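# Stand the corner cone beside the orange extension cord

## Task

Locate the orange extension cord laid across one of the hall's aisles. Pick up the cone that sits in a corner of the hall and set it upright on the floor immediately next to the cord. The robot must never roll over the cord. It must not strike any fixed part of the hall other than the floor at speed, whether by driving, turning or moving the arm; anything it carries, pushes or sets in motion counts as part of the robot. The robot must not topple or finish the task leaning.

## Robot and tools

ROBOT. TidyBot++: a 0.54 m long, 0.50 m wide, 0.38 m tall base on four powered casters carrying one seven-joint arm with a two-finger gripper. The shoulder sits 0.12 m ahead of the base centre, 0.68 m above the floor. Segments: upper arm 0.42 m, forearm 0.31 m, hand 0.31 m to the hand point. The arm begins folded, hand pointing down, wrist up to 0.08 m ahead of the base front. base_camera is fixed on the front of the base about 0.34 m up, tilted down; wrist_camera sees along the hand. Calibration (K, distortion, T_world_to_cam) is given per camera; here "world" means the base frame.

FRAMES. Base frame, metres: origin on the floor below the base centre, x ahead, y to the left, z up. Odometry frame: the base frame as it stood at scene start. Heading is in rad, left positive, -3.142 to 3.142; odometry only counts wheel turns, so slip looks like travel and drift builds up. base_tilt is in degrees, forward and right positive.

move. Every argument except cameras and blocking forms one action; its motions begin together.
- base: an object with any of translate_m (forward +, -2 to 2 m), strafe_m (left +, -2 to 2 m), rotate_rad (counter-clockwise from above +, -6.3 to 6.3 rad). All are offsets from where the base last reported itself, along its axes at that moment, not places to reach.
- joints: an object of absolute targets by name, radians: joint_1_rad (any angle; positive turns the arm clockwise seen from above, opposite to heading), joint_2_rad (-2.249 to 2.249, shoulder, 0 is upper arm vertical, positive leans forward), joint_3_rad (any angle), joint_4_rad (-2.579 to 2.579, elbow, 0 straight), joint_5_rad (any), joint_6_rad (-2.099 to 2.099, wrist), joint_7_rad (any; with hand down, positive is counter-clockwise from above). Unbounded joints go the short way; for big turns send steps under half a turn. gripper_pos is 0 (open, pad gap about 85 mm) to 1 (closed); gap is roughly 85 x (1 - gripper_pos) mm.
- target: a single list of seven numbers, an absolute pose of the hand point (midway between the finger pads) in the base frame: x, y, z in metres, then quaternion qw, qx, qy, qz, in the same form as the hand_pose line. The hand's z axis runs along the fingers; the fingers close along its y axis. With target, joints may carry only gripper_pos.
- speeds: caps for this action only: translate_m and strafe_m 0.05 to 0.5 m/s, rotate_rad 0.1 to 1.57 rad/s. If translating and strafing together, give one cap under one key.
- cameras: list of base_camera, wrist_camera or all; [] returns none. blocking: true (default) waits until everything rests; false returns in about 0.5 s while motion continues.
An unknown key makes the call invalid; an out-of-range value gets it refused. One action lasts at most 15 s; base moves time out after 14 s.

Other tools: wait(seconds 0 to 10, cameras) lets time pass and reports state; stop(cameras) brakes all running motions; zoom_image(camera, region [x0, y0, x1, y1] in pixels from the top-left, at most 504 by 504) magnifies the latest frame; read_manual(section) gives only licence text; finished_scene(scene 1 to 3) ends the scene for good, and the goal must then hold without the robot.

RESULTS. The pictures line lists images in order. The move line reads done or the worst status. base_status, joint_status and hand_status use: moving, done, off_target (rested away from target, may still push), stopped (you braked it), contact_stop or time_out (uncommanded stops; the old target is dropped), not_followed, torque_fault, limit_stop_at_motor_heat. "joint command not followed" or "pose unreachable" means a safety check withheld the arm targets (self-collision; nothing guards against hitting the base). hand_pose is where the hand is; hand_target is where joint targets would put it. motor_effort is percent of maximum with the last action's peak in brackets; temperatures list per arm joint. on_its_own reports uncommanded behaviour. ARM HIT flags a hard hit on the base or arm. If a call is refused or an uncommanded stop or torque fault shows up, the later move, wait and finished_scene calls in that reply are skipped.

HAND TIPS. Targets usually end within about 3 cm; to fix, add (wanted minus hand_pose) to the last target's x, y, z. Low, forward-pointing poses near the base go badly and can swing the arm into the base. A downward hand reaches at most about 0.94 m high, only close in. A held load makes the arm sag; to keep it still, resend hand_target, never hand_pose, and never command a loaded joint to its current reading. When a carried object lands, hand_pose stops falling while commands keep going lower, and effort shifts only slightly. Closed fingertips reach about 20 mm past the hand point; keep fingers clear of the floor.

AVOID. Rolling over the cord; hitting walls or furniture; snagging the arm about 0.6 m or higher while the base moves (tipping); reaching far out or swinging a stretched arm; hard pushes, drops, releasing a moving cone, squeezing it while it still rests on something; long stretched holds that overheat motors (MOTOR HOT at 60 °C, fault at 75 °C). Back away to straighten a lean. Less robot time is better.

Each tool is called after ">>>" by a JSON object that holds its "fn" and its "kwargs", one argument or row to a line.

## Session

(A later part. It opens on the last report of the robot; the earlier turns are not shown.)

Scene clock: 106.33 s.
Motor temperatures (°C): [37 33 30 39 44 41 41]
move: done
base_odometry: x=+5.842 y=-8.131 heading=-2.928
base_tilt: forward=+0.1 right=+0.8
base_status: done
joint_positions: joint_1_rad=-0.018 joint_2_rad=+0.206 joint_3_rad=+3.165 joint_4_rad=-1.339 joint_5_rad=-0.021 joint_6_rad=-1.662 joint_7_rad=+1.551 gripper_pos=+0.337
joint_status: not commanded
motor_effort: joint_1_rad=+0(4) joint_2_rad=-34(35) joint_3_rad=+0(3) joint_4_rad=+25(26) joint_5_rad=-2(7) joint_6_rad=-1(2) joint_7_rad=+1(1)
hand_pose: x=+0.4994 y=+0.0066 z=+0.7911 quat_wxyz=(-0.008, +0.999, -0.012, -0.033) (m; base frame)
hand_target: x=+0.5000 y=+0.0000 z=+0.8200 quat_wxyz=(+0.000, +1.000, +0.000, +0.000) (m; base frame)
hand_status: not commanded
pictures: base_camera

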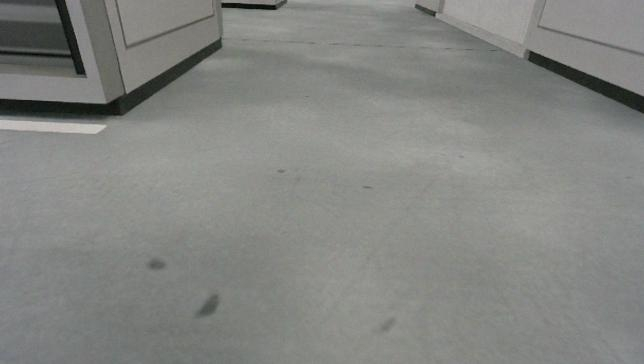

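>>> {"fn": "move", "kwargs": {
  "base": {"translate_m":1.9},
  "speeds": {"translate_m":0.45},
  "cameras": ["base_camera"]
}}

Scene clock: 111.93 s.
Motor temperatures (°C): [37 33 30 39 44 41 41]
move: done
base_odometry: x=+3.985 y=-8.535 heading=-2.928
base_tilt: forward=+0.1 right=+0.7
base_status: done
joint_positions: joint_1_rad=-0.018 joint_2_rad=+0.206 joint_3_rad=+3.165 joint_4_rad=-1.338 joint_5_rad=-0.021 joint_6_rad=-1.662 joint_7_rad=+1.551 gripper_pos=+0.337
joint_status: not commanded
motor_effort: joint_1_rad=+0(1) joint_2_rad=-33(37) joint_3_rad=+0(1) joint_4_rad=+24(27) joint_5_rad=-1(3) joint_6_rad=-1(6) joint_7_rad=+1(1)
hand_pose: x=+0.4996 y=+0.0066 z=+0.7914 quat_wxyz=(-0.008, +0.999, -0.012, -0.032) (m; base frame)
hand_target: x=+0.5000 y=+0.0000 z=+0.8200 quat_wxyz=(+0.000, +1.000, +0.000, +0.000) (m; base frame)
hand_status: not commanded
pictures: base_camera

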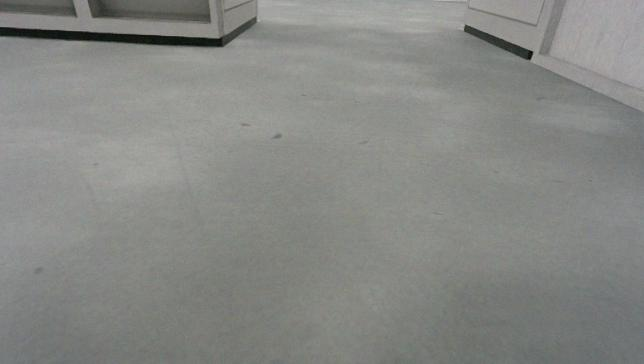

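>>> {"fn": "move", "kwargs": {
  "base": {"translate_m":1.0},
  "speeds": {"translate_m":0.45},
  "cameras": []
}}

>>> {"fn": "move", "kwargs": {
  "base": {"rotate_rad":1.57},
  "speeds": {"rotate_rad":0.9},
  "cameras": ["base_camera"]
}}

Scene clock: 115.43 s.
Motor temperatures (°C): [37 33 30 39 44 41 41]
move: done
base_odometry: x=+3.008 y=-8.746 heading=-2.929
base_tilt: forward=+0.1 right=+0.8
base_status: done
joint_positions: joint_1_rad=-0.018 joint_2_rad=+0.206 joint_3_rad=+3.165 joint_4_rad=-1.338 joint_5_rad=-0.021 joint_6_rad=-1.662 joint_7_rad=+1.551 gripper_pos=+0.337
joint_status: not commanded
motor_effort: joint_1_rad=+0(1) joint_2_rad=-33(37) joint_3_rad=+0(1) joint_4_rad=+24(26) joint_5_rad=-2(3) joint_6_rad=-1(5) joint_7_rad=+1(1)
hand_pose: x=+0.4995 y=+0.0066 z=+0.7914 quat_wxyz=(-0.008, +0.999, -0.012, -0.032) (m; base frame)
hand_target: x=+0.5000 y=+0.0000 z=+0.8200 quat_wxyz=(+0.000, +1.000, +0.000, +0.000) (m; base frame)
hand_status: not commanded
pictures: none
No camera images: "cameras" was empty.

Scene clock: 118.03 s.
Motor temperatures (°C): [37 33 30 39 44 41 41]
move: done
base_odometry: x=+3.008 y=-8.746 heading=-1.360
base_tilt: forward=+0.1 right=+0.7
base_status: done
joint_positions: joint_1_rad=-0.021 joint_2_rad=+0.206 joint_3_rad=+3.166 joint_4_rad=-1.338 joint_5_rad=-0.020 joint_6_rad=-1.662 joint_7_rad=+1.551 gripper_pos=+0.338
joint_status: not commanded
motor_effort: joint_1_rad=+0(4) joint_2_rad=-34(35) joint_3_rad=+0(4) joint_4_rad=+25(25) joint_5_rad=-2(6) joint_6_rad=-1(2) joint_7_rad=+1(1)
hand_pose: x=+0.4995 y=+0.0070 z=+0.7914 quat_wxyz=(-0.007, +0.999, -0.011, -0.032) (m; base frame)
hand_target: x=+0.5000 y=+0.0000 z=+0.8200 quat_wxyz=(+0.000, +1.000, +0.000, +0.000) (m; base frame)
hand_status: not commanded
pictures: base_camera

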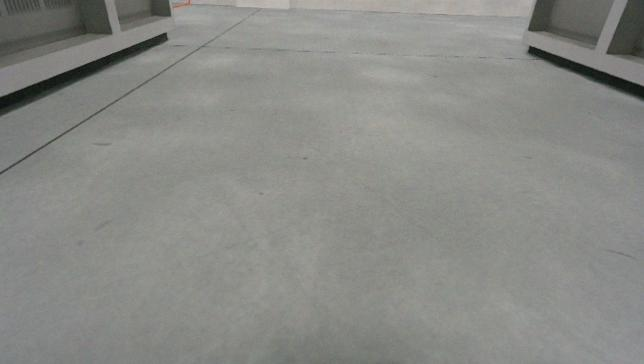

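>>> {"fn": "move", "kwargs": {
  "base": {"translate_m":1.8},
  "speeds": {"translate_m":0.45},
  "cameras": ["base_camera"]
}}

>>> {"fn": "zoom_image", "kwargs": {
  "camera": "base_camera",
  "region": [0, 0, 300, 100]
}}

Scene clock: 123.50 s.
Motor temperatures (°C): [37 33 30 39 44 41 41]
move: done
base_odometry: x=+3.385 y=-10.507 heading=-1.359
base_tilt: forward=+0.1 right=+0.8
base_status: done
joint_positions: joint_1_rad=-0.021 joint_2_rad=+0.206 joint_3_rad=+3.166 joint_4_rad=-1.338 joint_5_rad=-0.020 joint_6_rad=-1.663 joint_7_rad=+1.551 gripper_pos=+0.339
joint_status: not commanded
motor_effort: joint_1_rad=+0(1) joint_2_rad=-34(37) joint_3_rad=+0(1) joint_4_rad=+25(27) joint_5_rad=-2(3) joint_6_rad=-1(5) joint_7_rad=+1(1)
hand_pose: x=+0.4993 y=+0.0070 z=+0.7913 quat_wxyz=(-0.007, +0.999, -0.011, -0.033) (m; base frame)
hand_target: x=+0.5000 y=+0.0000 z=+0.8200 quat_wxyz=(+0.000, +1.000, +0.000, +0.000) (m; base frame)
hand_status: not commanded
pictures: base_camera

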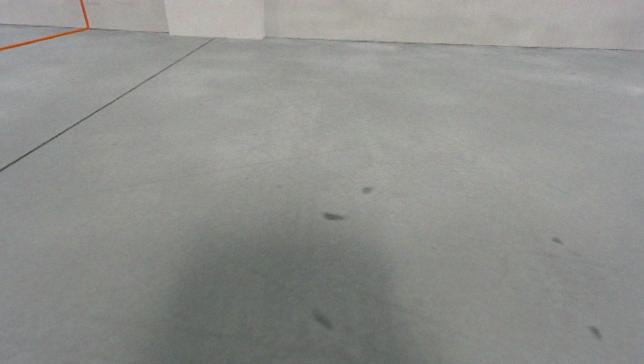

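Scaled by 1.680.

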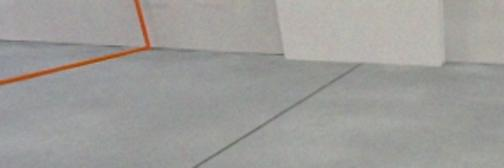

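>>> {"fn": "move", "kwargs": {
  "base": {"translate_m":1.4},
  "speeds": {"translate_m":0.45},
  "cameras": []
}}

>>> {"fn": "move", "kwargs": {
  "base": {"rotate_rad":1.57},
  "speeds": {"rotate_rad":0.9}
}}

Scene clock: 128.03 s.
Motor temperatures (°C): [37 33 30 39 44 41 41]
move: done
base_odometry: x=+3.680 y=-11.875 heading=-1.358
base_tilt: forward=+0.1 right=+0.8
base_status: done
joint_positions: joint_1_rad=-0.021 joint_2_rad=+0.206 joint_3_rad=+3.166 joint_4_rad=-1.338 joint_5_rad=-0.020 joint_6_rad=-1.663 joint_7_rad=+1.551 gripper_pos=+0.340
joint_status: not commanded
motor_effort: joint_1_rad=+0(1) joint_2_rad=-33(36) joint_3_rad=+0(1) joint_4_rad=+24(27) joint_5_rad=-2(3) joint_6_rad=-1(5) joint_7_rad=+1(1)
hand_pose: x=+0.4992 y=+0.0070 z=+0.7912 quat_wxyz=(-0.007, +0.999, -0.011, -0.033) (m; base frame)
hand_target: x=+0.5000 y=+0.0000 z=+0.8200 quat_wxyz=(+0.000, +1.000, +0.000, +0.000) (m; base frame)
hand_status: not commanded
pictures: none
No camera images: "cameras" was empty.

Scene clock: 130.67 s.
Motor temperatures (°C): [37 33 30 39 44 41 41]
move: done
base_odometry: x=+3.680 y=-11.875 heading=+0.211
base_tilt: forward=+0.1 right=+0.7
base_status: done
joint_positions: joint_1_rad=-0.022 joint_2_rad=+0.206 joint_3_rad=+3.166 joint_4_rad=-1.338 joint_5_rad=-0.018 joint_6_rad=-1.663 joint_7_rad=+1.551 gripper_pos=+0.340
joint_status: not commanded
motor_effort: joint_1_rad=+0(4) joint_2_rad=-33(35) joint_3_rad=+0(4) joint_4_rad=+25(25) joint_5_rad=-2(7) joint_6_rad=-1(3) joint_7_rad=+1(1)
hand_pose: x=+0.4992 y=+0.0069 z=+0.7912 quat_wxyz=(-0.006, +0.999, -0.010, -0.033) (m; base frame)
hand_target: x=+0.5000 y=+0.0000 z=+0.8200 quat_wxyz=(+0.000, +1.000, +0.000, +0.000) (m; base frame)
hand_status: not commanded
pictures: base_camera, wrist_camera
camera_calibration:
wrist_camera: T_world_to_cam=[[0.0159005, -0.99962, 0.0225278, -0.0253606], [-0.994397, -0.0134545, 0.104849, 0.467024], [-0.104507, -0.0240687, -0.994233, 0.974803], [0, 0, 0, 1]] pos_world=[0.566684, 0.00439488, 0.920785]

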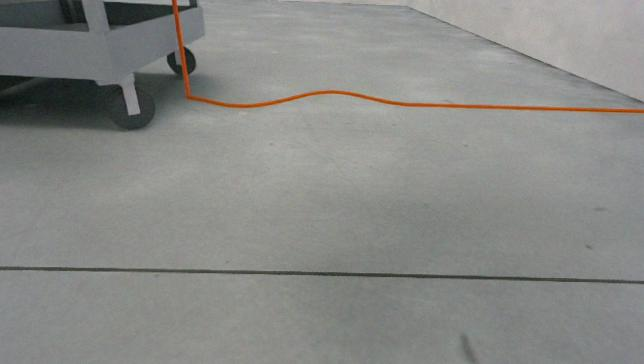

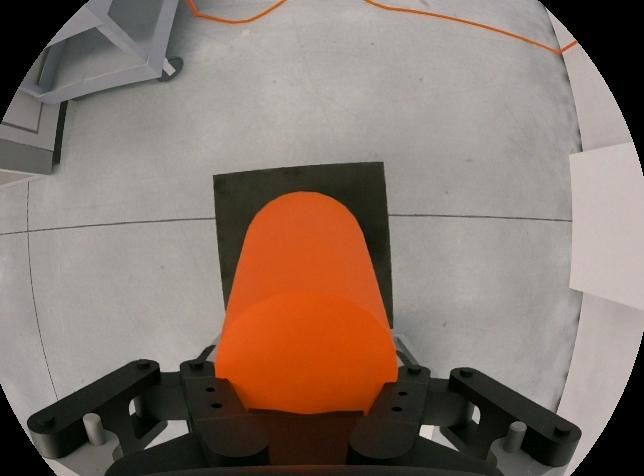

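>>> {"fn": "move", "kwargs": {
  "base": {"translate_m":0.62},
  "speeds": {"translate_m":0.3},
  "cameras": []
}}

>>> {"fn": "move", "kwargs": {
  "target": [0.57, 0.0, 0.66, 0, 1, 0, 0],
  "cameras": ["base_camera"]
}}

>>> {"fn": "move", "kwargs": {
  "target": [0.57, 0.0, 0.48, 0, 1, 0, 0]
}}

Scene clock: 133.90 s.
Motor temperatures (°C): [37 33 30 39 44 41 41]
move: done
base_odometry: x=+4.286 y=-11.745 heading=+0.212
base_tilt: forward=+0.1 right=+0.8
base_status: done
joint_positions: joint_1_rad=-0.022 joint_2_rad=+0.206 joint_3_rad=+3.166 joint_4_rad=-1.338 joint_5_rad=-0.018 joint_6_rad=-1.663 joint_7_rad=+1.551 gripper_pos=+0.342
joint_status: not commanded
motor_effort: joint_1_rad=+0(1) joint_2_rad=-34(37) joint_3_rad=+0(1) joint_4_rad=+25(27) joint_5_rad=-2(3) joint_6_rad=-1(5) joint_7_rad=+1(1)
hand_pose: x=+0.4991 y=+0.0069 z=+0.7912 quat_wxyz=(-0.006, +0.999, -0.010, -0.033) (m; base frame)
hand_target: x=+0.5000 y=+0.0000 z=+0.8200 quat_wxyz=(+0.000, +1.000, +0.000, +0.000) (m; base frame)
hand_status: not commanded
pictures: none
No camera images: "cameras" was empty.

Scene clock: 135.47 s.
Motor temperatures (°C): [37 33 30 39 44 41 41]
move: off_target
base_odometry: x=+4.286 y=-11.745 heading=+0.212
base_tilt: forward=+0.1 right=+0.8
base_status: not commanded
joint_positions: joint_1_rad=-0.022 joint_2_rad=+0.425 joint_3_rad=+3.166 joint_4_rad=-1.555 joint_5_rad=-0.018 joint_6_rad=-1.279 joint_7_rad=+1.551 gripper_pos=+0.345
joint_status: not commanded
motor_effort: joint_1_rad=+0(1) joint_2_rad=-41(46) joint_3_rad=+0(1) joint_4_rad=+22(25) joint_5_rad=-2(3) joint_6_rad=-2(5) joint_7_rad=+1(1)
hand_pose: x=+0.5446 y=+0.0062 z=+0.6307 quat_wxyz=(-0.003, +0.998, -0.013, -0.059) (m; base frame)
hand_target: x=+0.5700 y=+0.0000 z=+0.6600 quat_wxyz=(+0.000, +1.000, +0.000, +0.000) (m; base frame)
hand_status: off_target (0.039 m and 6.9 deg from the pose sent, 0.149 m and 4.0 deg at the start)
pictures: base_camera

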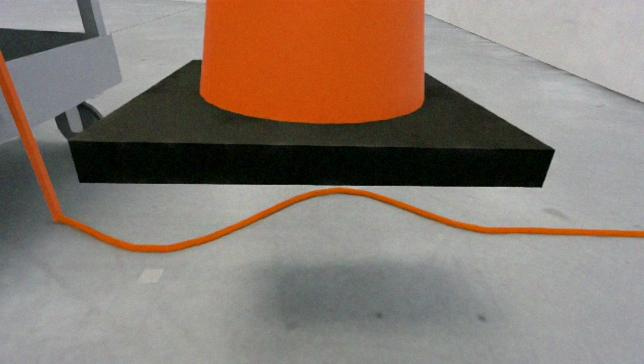

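Scene clock: 137.27 s.
Motor temperatures (°C): [37 33 30 39 44 41 41]
move: off_target
base_odometry: x=+4.286 y=-11.745 heading=+0.212
base_tilt: forward=+0.1 right=+0.7
base_status: not commanded
joint_positions: joint_1_rad=-0.022 joint_2_rad=+0.662 joint_3_rad=+3.166 joint_4_rad=-1.823 joint_5_rad=-0.018 joint_6_rad=-0.770 joint_7_rad=+1.553 gripper_pos=+0.345
joint_status: not commanded
motor_effort: joint_1_rad=+0(1) joint_2_rad=-42(47) joint_3_rad=+0(0) joint_4_rad=+14(22) joint_5_rad=-1(2) joint_6_rad=-2(4) joint_7_rad=+1(1)
hand_pose: x=+0.5351 y=+0.0031 z=+0.4555 quat_wxyz=(+0.002, +0.998, -0.015, -0.056) (m; base frame)
hand_target: x=+0.5700 y=+0.0000 z=+0.4800 quat_wxyz=(+0.000, +1.000, +0.000, +0.000) (m; base frame)
hand_status: off_target (0.043 m and 6.6 deg from the pose sent, 0.153 m and 6.9 deg at the start)
pictures: base_camera, wrist_camera
camera_calibration:
wrist_camera: T_world_to_cam=[[0.00998627, -0.999216, 0.0383052, -0.0261198], [-0.988565, -0.00410116, 0.15074, 0.513788], [-0.150465, -0.0393725, -0.987831, 0.666344], [0, 0, 0, 1]] pos_world=[0.608435, 0.00224337, 0.581787]

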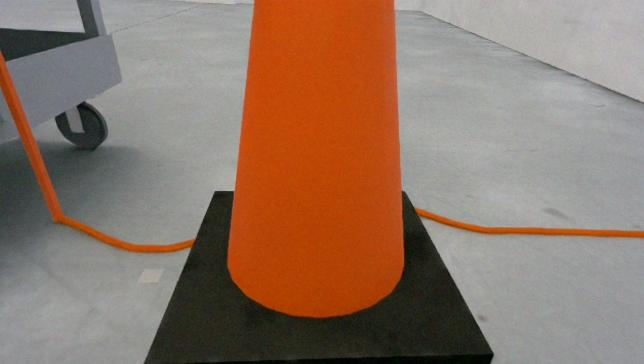

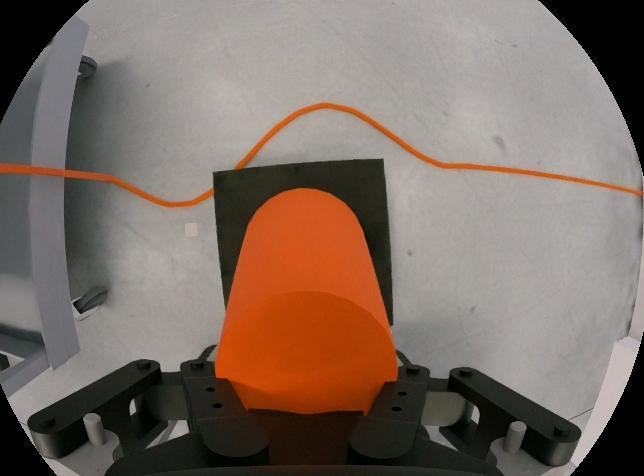

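>>> {"fn": "move", "kwargs": {
  "base": {"strafe_m":-0.06, "translate_m":-0.02},
  "speeds": {"strafe_m":0.15},
  "target": [0.565, 0.0, 0.465, 0, 0.9984, 0, 0.055]
}}

Scene clock: 138.97 s.
Motor temperatures (°C): [37 33 30 39 44 41 41]
move: off_target
base_odometry: x=+4.279 y=-11.808 heading=+0.212
base_tilt: forward=+0.1 right=+0.8
base_status: done
joint_positions: joint_1_rad=-0.005 joint_2_rad=+0.647 joint_3_rad=+3.164 joint_4_rad=-1.966 joint_5_rad=-0.018 joint_6_rad=-0.552 joint_7_rad=+1.553 gripper_pos=+0.345
joint_status: not commanded
motor_effort: joint_1_rad=+0(4) joint_2_rad=-41(43) joint_3_rad=+0(3) joint_4_rad=+13(16) joint_5_rad=-1(3) joint_6_rad=+0(2) joint_7_rad=+1(1)
hand_pose: x=+0.5240 y=-0.0046 z=+0.4347 quat_wxyz=(+0.002, +1.000, -0.023, -0.012) (m; base frame)
hand_target: x=+0.5650 y=+0.0000 z=+0.4650 quat_wxyz=(+0.000, +0.998, +0.000, +0.055) (m; base frame)
hand_status: off_target (0.051 m and 8.1 deg from the pose sent, 0.032 m and 12.8 deg at the start)
pictures: base_camera, wrist_camera
camera_calibration:
wrist_camera: T_world_to_cam=[[-0.0106761, -0.999111, 0.0407933, -0.0231814], [-0.997948, 0.0132218, 0.0626557, 0.54923], [-0.0631393, -0.0400407, -0.997201, 0.602148], [0, 0, 0, 1]] pos_world=[0.585875, -0.00631225, 0.566996]

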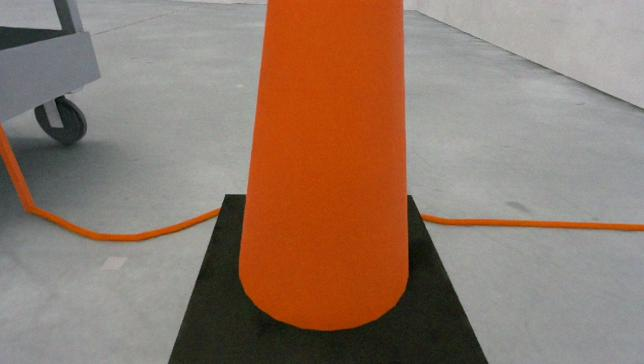

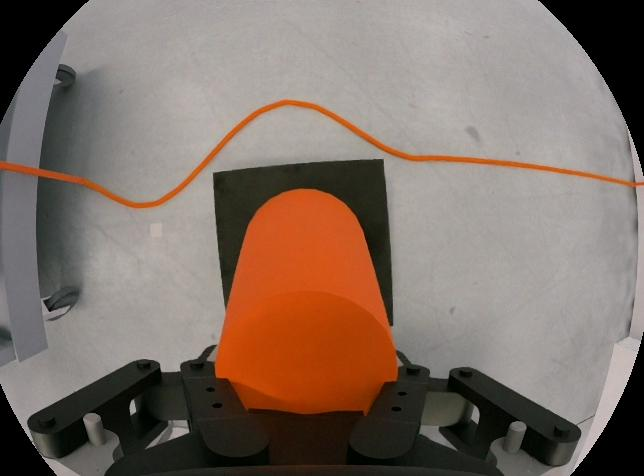

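>>> {"fn": "move", "kwargs": {
  "target": [0.563, 0.003, 0.44, 0, 0.9984, 0, 0.055],
  "cameras": []
}}

>>> {"fn": "move", "kwargs": {
  "target": [0.563, 0.003, 0.415, 0, 0.9984, 0, 0.055]
}}

Scene clock: 139.80 s.
Motor temperatures (°C): [37 33 30 39 44 41 41]
move: off_target
base_odometry: x=+4.279 y=-11.808 heading=+0.212
base_tilt: forward=+0.1 right=+0.8
base_status: not commanded
joint_positions: joint_1_rad=-0.005 joint_2_rad=+0.675 joint_3_rad=+3.164 joint_4_rad=-1.985 joint_5_rad=-0.018 joint_6_rad=-0.482 joint_7_rad=+1.553 gripper_pos=+0.345
joint_status: not commanded
motor_effort: joint_1_rad=+0(0) joint_2_rad=-42(43) joint_3_rad=+0(0) joint_4_rad=+13(14) joint_5_rad=-2(2) joint_6_rad=+1(2) joint_7_rad=+1(1)
hand_pose: x=+0.5279 y=-0.0052 z=+0.4203 quat_wxyz=(+0.003, +1.000, -0.023, +0.000) (m; base frame)
hand_target: x=+0.5630 y=+0.0030 z=+0.4400 quat_wxyz=(+0.000, +0.998, +0.000, +0.055) (m; base frame)
hand_status: off_target (0.041 m and 6.8 deg from the pose sent, 0.040 m and 8.1 deg at the start)
pictures: none
No camera images: "cameras" was empty.

Scene clock: 140.57 s.
Motor temperatures (°C): [37 33 30 39 44 41 41]
move: off_target
base_odometry: x=+4.279 y=-11.808 heading=+0.212
base_tilt: forward=+0.1 right=+0.8
base_status: not commanded
joint_positions: joint_1_rad=-0.005 joint_2_rad=+0.705 joint_3_rad=+3.164 joint_4_rad=-1.990 joint_5_rad=-0.018 joint_6_rad=-0.420 joint_7_rad=+1.553 gripper_pos=+0.352
joint_status: not commanded
motor_effort: joint_1_rad=-1(4) joint_2_rad=-38(42) joint_3_rad=+0(3) joint_4_rad=+11(13) joint_5_rad=-1(3) joint_6_rad=+2(3) joint_7_rad=+1(1)
hand_pose: x=+0.5359 y=-0.0057 z=+0.4074 quat_wxyz=(+0.004, +1.000, -0.023, +0.013) (m; base frame)
hand_target: x=+0.5630 y=+0.0030 z=+0.4150 quat_wxyz=(+0.000, +0.998, +0.000, +0.055) (m; base frame)
hand_status: off_target (0.029 m and 5.5 deg from the pose sent, 0.036 m and 6.8 deg at the start)
pictures: base_camera, wrist_camera
camera_calibration:
wrist_camera: T_world_to_cam=[[-0.0124096, -0.998956, 0.0439744, -0.0234429], [-0.999838, 0.0129705, 0.0124936, 0.584273], [-0.013051, -0.0438122, -0.998955, 0.549507], [0, 0, 0, 1]] pos_world=[0.591059, -0.00692162, 0.542664]

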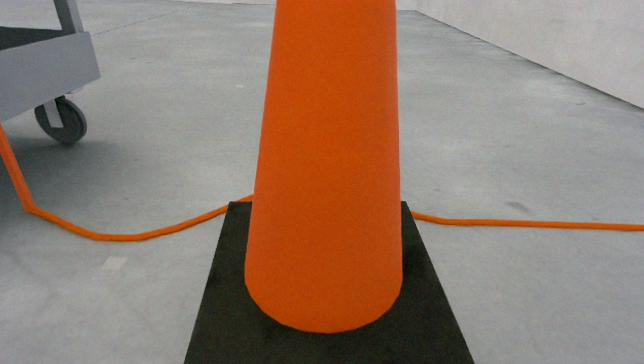

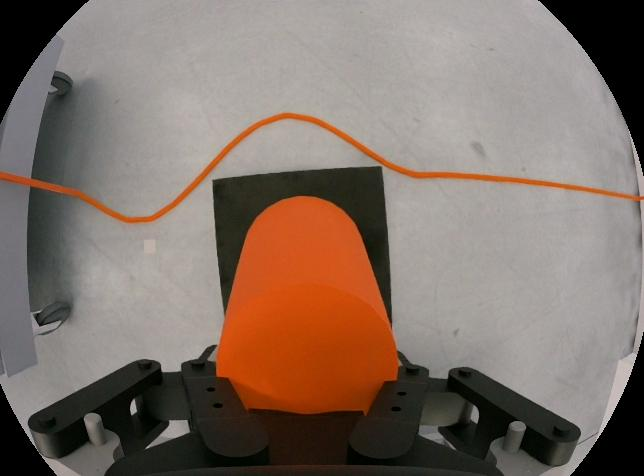

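>>> {"fn": "move", "kwargs": {
  "target": [0.563, 0.003, 0.402, 0, 0.9984, 0, 0.05],
  "cameras": ["wrist_camera"]
}}

>>> {"fn": "zoom_image", "kwargs": {
  "camera": "wrist_camera",
  "region": [160, 100, 440, 360]
}}

Scene clock: 141.43 s.
Motor temperatures (°C): [37 33 30 39 44 41 41]
move: off_target
base_odometry: x=+4.279 y=-11.808 heading=+0.212
base_tilt: forward=+0.1 right=+0.8
base_status: not commanded
joint_positions: joint_1_rad=-0.005 joint_2_rad=+0.715 joint_3_rad=+3.164 joint_4_rad=-1.984 joint_5_rad=-0.018 joint_6_rad=-0.389 joint_7_rad=+1.553 gripper_pos=+0.367
joint_status: not commanded
motor_effort: joint_1_rad=-2(3) joint_2_rad=-35(36) joint_3_rad=-2(3) joint_4_rad=+7(10) joint_5_rad=-2(3) joint_6_rad=+0(2) joint_7_rad=+1(1)
hand_pose: x=+0.5464 y=-0.0061 z=+0.4043 quat_wxyz=(+0.004, +0.999, -0.023, +0.027) (m; base frame)
hand_target: x=+0.5630 y=+0.0030 z=+0.4020 quat_wxyz=(+0.000, +0.999, +0.000, +0.050) (m; base frame)
hand_status: off_target (0.019 m and 3.8 deg from the pose sent, 0.029 m and 5.0 deg at the start)
pictures: wrist_camera
camera_calibration:
wrist_camera: T_world_to_cam=[[-0.0132756, -0.998915, 0.0446474, -0.0232955], [-0.99982, 0.0126548, -0.0141587, 0.605603], [0.0135784, -0.0448274, -0.998902, 0.531959], [0, 0, 0, 1]] pos_world=[0.597962, -0.00708762, 0.54099]

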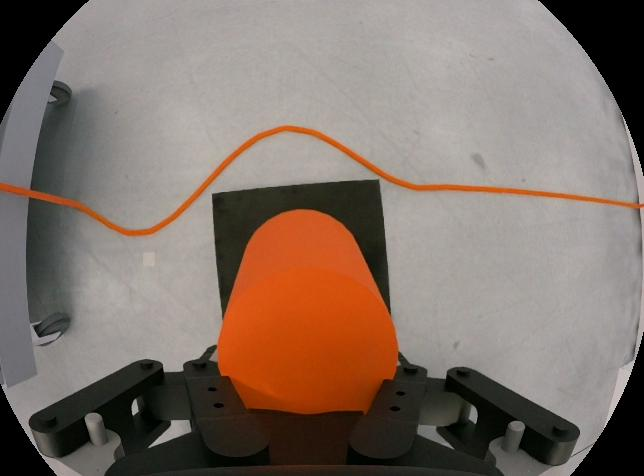

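Scaled by 1.800.

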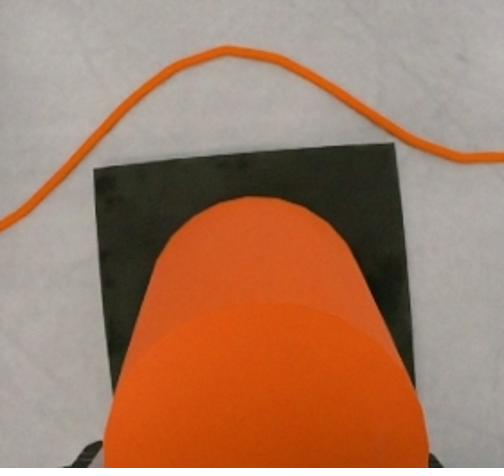

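>>> {"fn": "move", "kwargs": {
  "joints": {"gripper_pos":0},
  "cameras": ["wrist_camera"]
}}

Scene clock: 142.57 s.
Motor temperatures (°C): [37 33 30 39 44 41 41]
move: done
base_odometry: x=+4.279 y=-11.808 heading=+0.212
base_tilt: forward=+0.1 right=+0.8
base_status: not commanded
joint_positions: joint_1_rad=-0.005 joint_2_rad=+0.717 joint_3_rad=+3.164 joint_4_rad=-1.984 joint_5_rad=-0.018 joint_6_rad=-0.388 joint_7_rad=+1.553 gripper_pos=+0.000
joint_status: all done
motor_effort: joint_1_rad=+0(2) joint_2_rad=-33(37) joint_3_rad=+0(3) joint_4_rad=+9(10) joint_5_rad=-2(3) joint_6_rad=+0(1) joint_7_rad=+1(1)
hand_pose: x=+0.5462 y=-0.0060 z=+0.4036 quat_wxyz=(+0.004, +0.999, -0.023, +0.026) (m; base frame)
hand_target: x=+0.5630 y=+0.0030 z=+0.4020 quat_wxyz=(+0.000, +0.999, +0.000, +0.050) (m; base frame)
hand_status: not commanded
pictures: wrist_camera
camera_calibration:
wrist_camera: T_world_to_cam=[[-0.0131795, -0.998916, 0.0446521, -0.023299], [-0.999834, 0.0126049, -0.0131256, 0.604929], [0.0125486, -0.0448177, -0.998916, 0.531783], [0, 0, 0, 1]] pos_world=[0.597849, -0.00706548, 0.540188]

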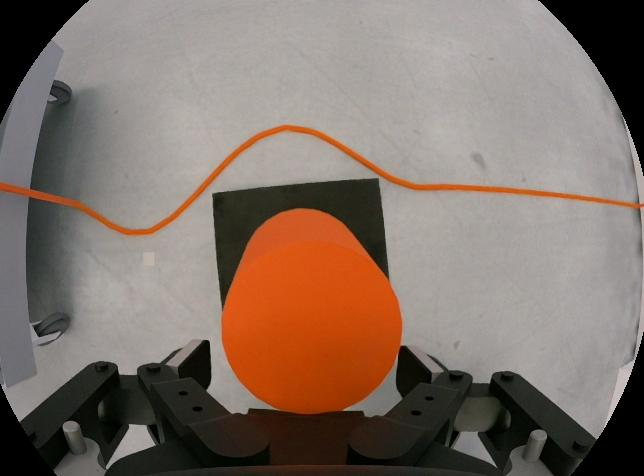

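Raise straight up, then back off.

>>> {"fn": "move", "kwargs": {
  "target": [0.545, 0.0, 0.60, 0, 1, 0, 0.0]
}}

>>> {"fn": "move", "kwargs": {
  "base": {"translate_m":-0.3},
  "cameras": ["wrist_camera","base_camera"]
}}

Scene clock: 144.20 s.
Motor temperatures (°C): [37 33 30 39 44 41 41]
move: off_target
base_odometry: x=+4.279 y=-11.808 heading=+0.212
base_tilt: forward=+0.1 right=+0.8
base_status: not commanded
joint_positions: joint_1_rad=-0.005 joint_2_rad=+0.382 joint_3_rad=+3.164 joint_4_rad=-1.746 joint_5_rad=-0.018 joint_6_rad=-0.972 joint_7_rad=+1.553 gripper_pos=+0.000
joint_status: not commanded
motor_effort: joint_1_rad=+0(1) joint_2_rad=-29(35) joint_3_rad=+0(0) joint_4_rad=+16(16) joint_5_rad=-2(2) joint_6_rad=+0(1) joint_7_rad=+1(1)
hand_pose: x=+0.5559 y=-0.0020 z=+0.5949 quat_wxyz=(-0.003, +1.000, -0.022, +0.021) (m; base frame)
hand_target: x=+0.5450 y=+0.0000 z=+0.6000 quat_wxyz=(+0.000, +1.000, +0.000, +0.000) (m; base frame)
hand_status: off_target (0.012 m and 3.5 deg from the pose sent, 0.197 m and 4.0 deg at the start)
pictures: base_camera, wrist_camera
camera_calibration:
wrist_camera: T_world_to_cam=[[-0.00997713, -0.999486, 0.0304626, -0.0209933], [-0.999949, 0.00991982, -0.0020318, 0.610614], [0.00172858, -0.0304813, -0.999534, 0.72939], [0, 0, 0, 1]] pos_world=[0.609112, -0.00480695, 0.730931]

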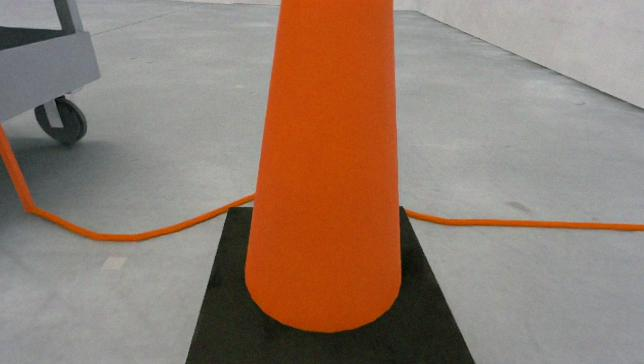

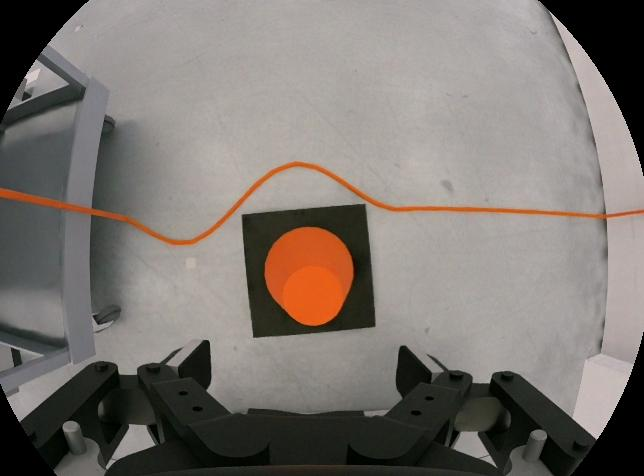

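Scene clock: 146.07 s.
Motor temperatures (°C): [37 33 30 39 44 41 41]
move: done
base_odometry: x=+3.986 y=-11.872 heading=+0.212
base_tilt: forward=+0.1 right=+0.8
base_status: done
joint_positions: joint_1_rad=-0.005 joint_2_rad=+0.379 joint_3_rad=+3.164 joint_4_rad=-1.743 joint_5_rad=-0.018 joint_6_rad=-0.985 joint_7_rad=+1.553 gripper_pos=+0.000
joint_status: not commanded
motor_effort: joint_1_rad=+0(1) joint_2_rad=-29(32) joint_3_rad=+0(1) joint_4_rad=+16(18) joint_5_rad=-1(2) joint_6_rad=+0(2) joint_7_rad=+1(1)
hand_pose: x=+0.5537 y=-0.0019 z=+0.5968 quat_wxyz=(-0.003, +1.000, -0.022, +0.017) (m; base frame)
hand_target: x=+0.5450 y=+0.0000 z=+0.6000 quat_wxyz=(+0.000, +1.000, +0.000, +0.000) (m; base frame)
hand_status: not commanded
pictures: base_camera, wrist_camera
camera_calibration:
wrist_camera: T_world_to_cam=[[-0.00967885, -0.999496, 0.0302395, -0.0210216], [-0.999942, 0.00981484, 0.00435195, 0.604538], [-0.00464655, -0.0301956, -0.999533, 0.734874], [0, 0, 0, 1]] pos_world=[0.607714, -0.00475445, 0.732536]

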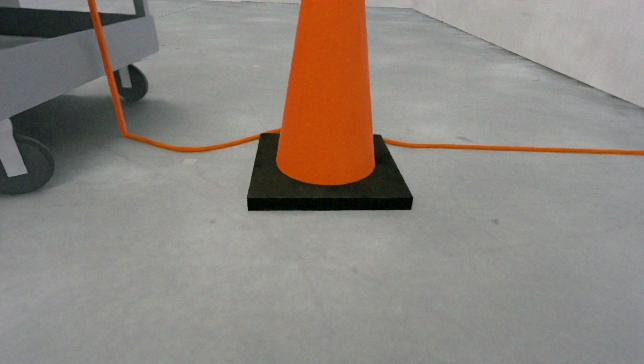

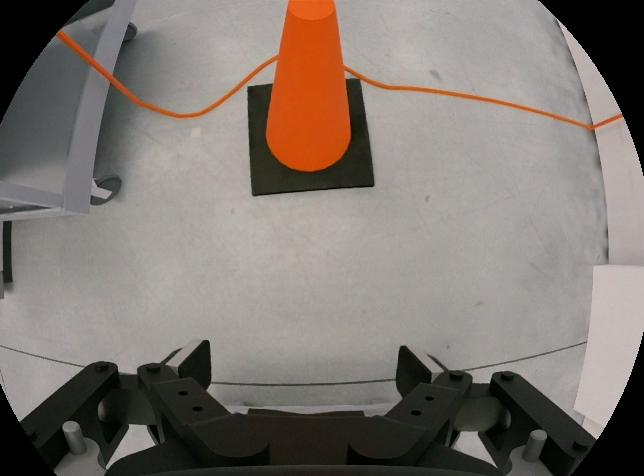

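>>> {"fn": "finished_scene", "kwargs": {
  "scene": 1
}}

The scene is finished: the task was done.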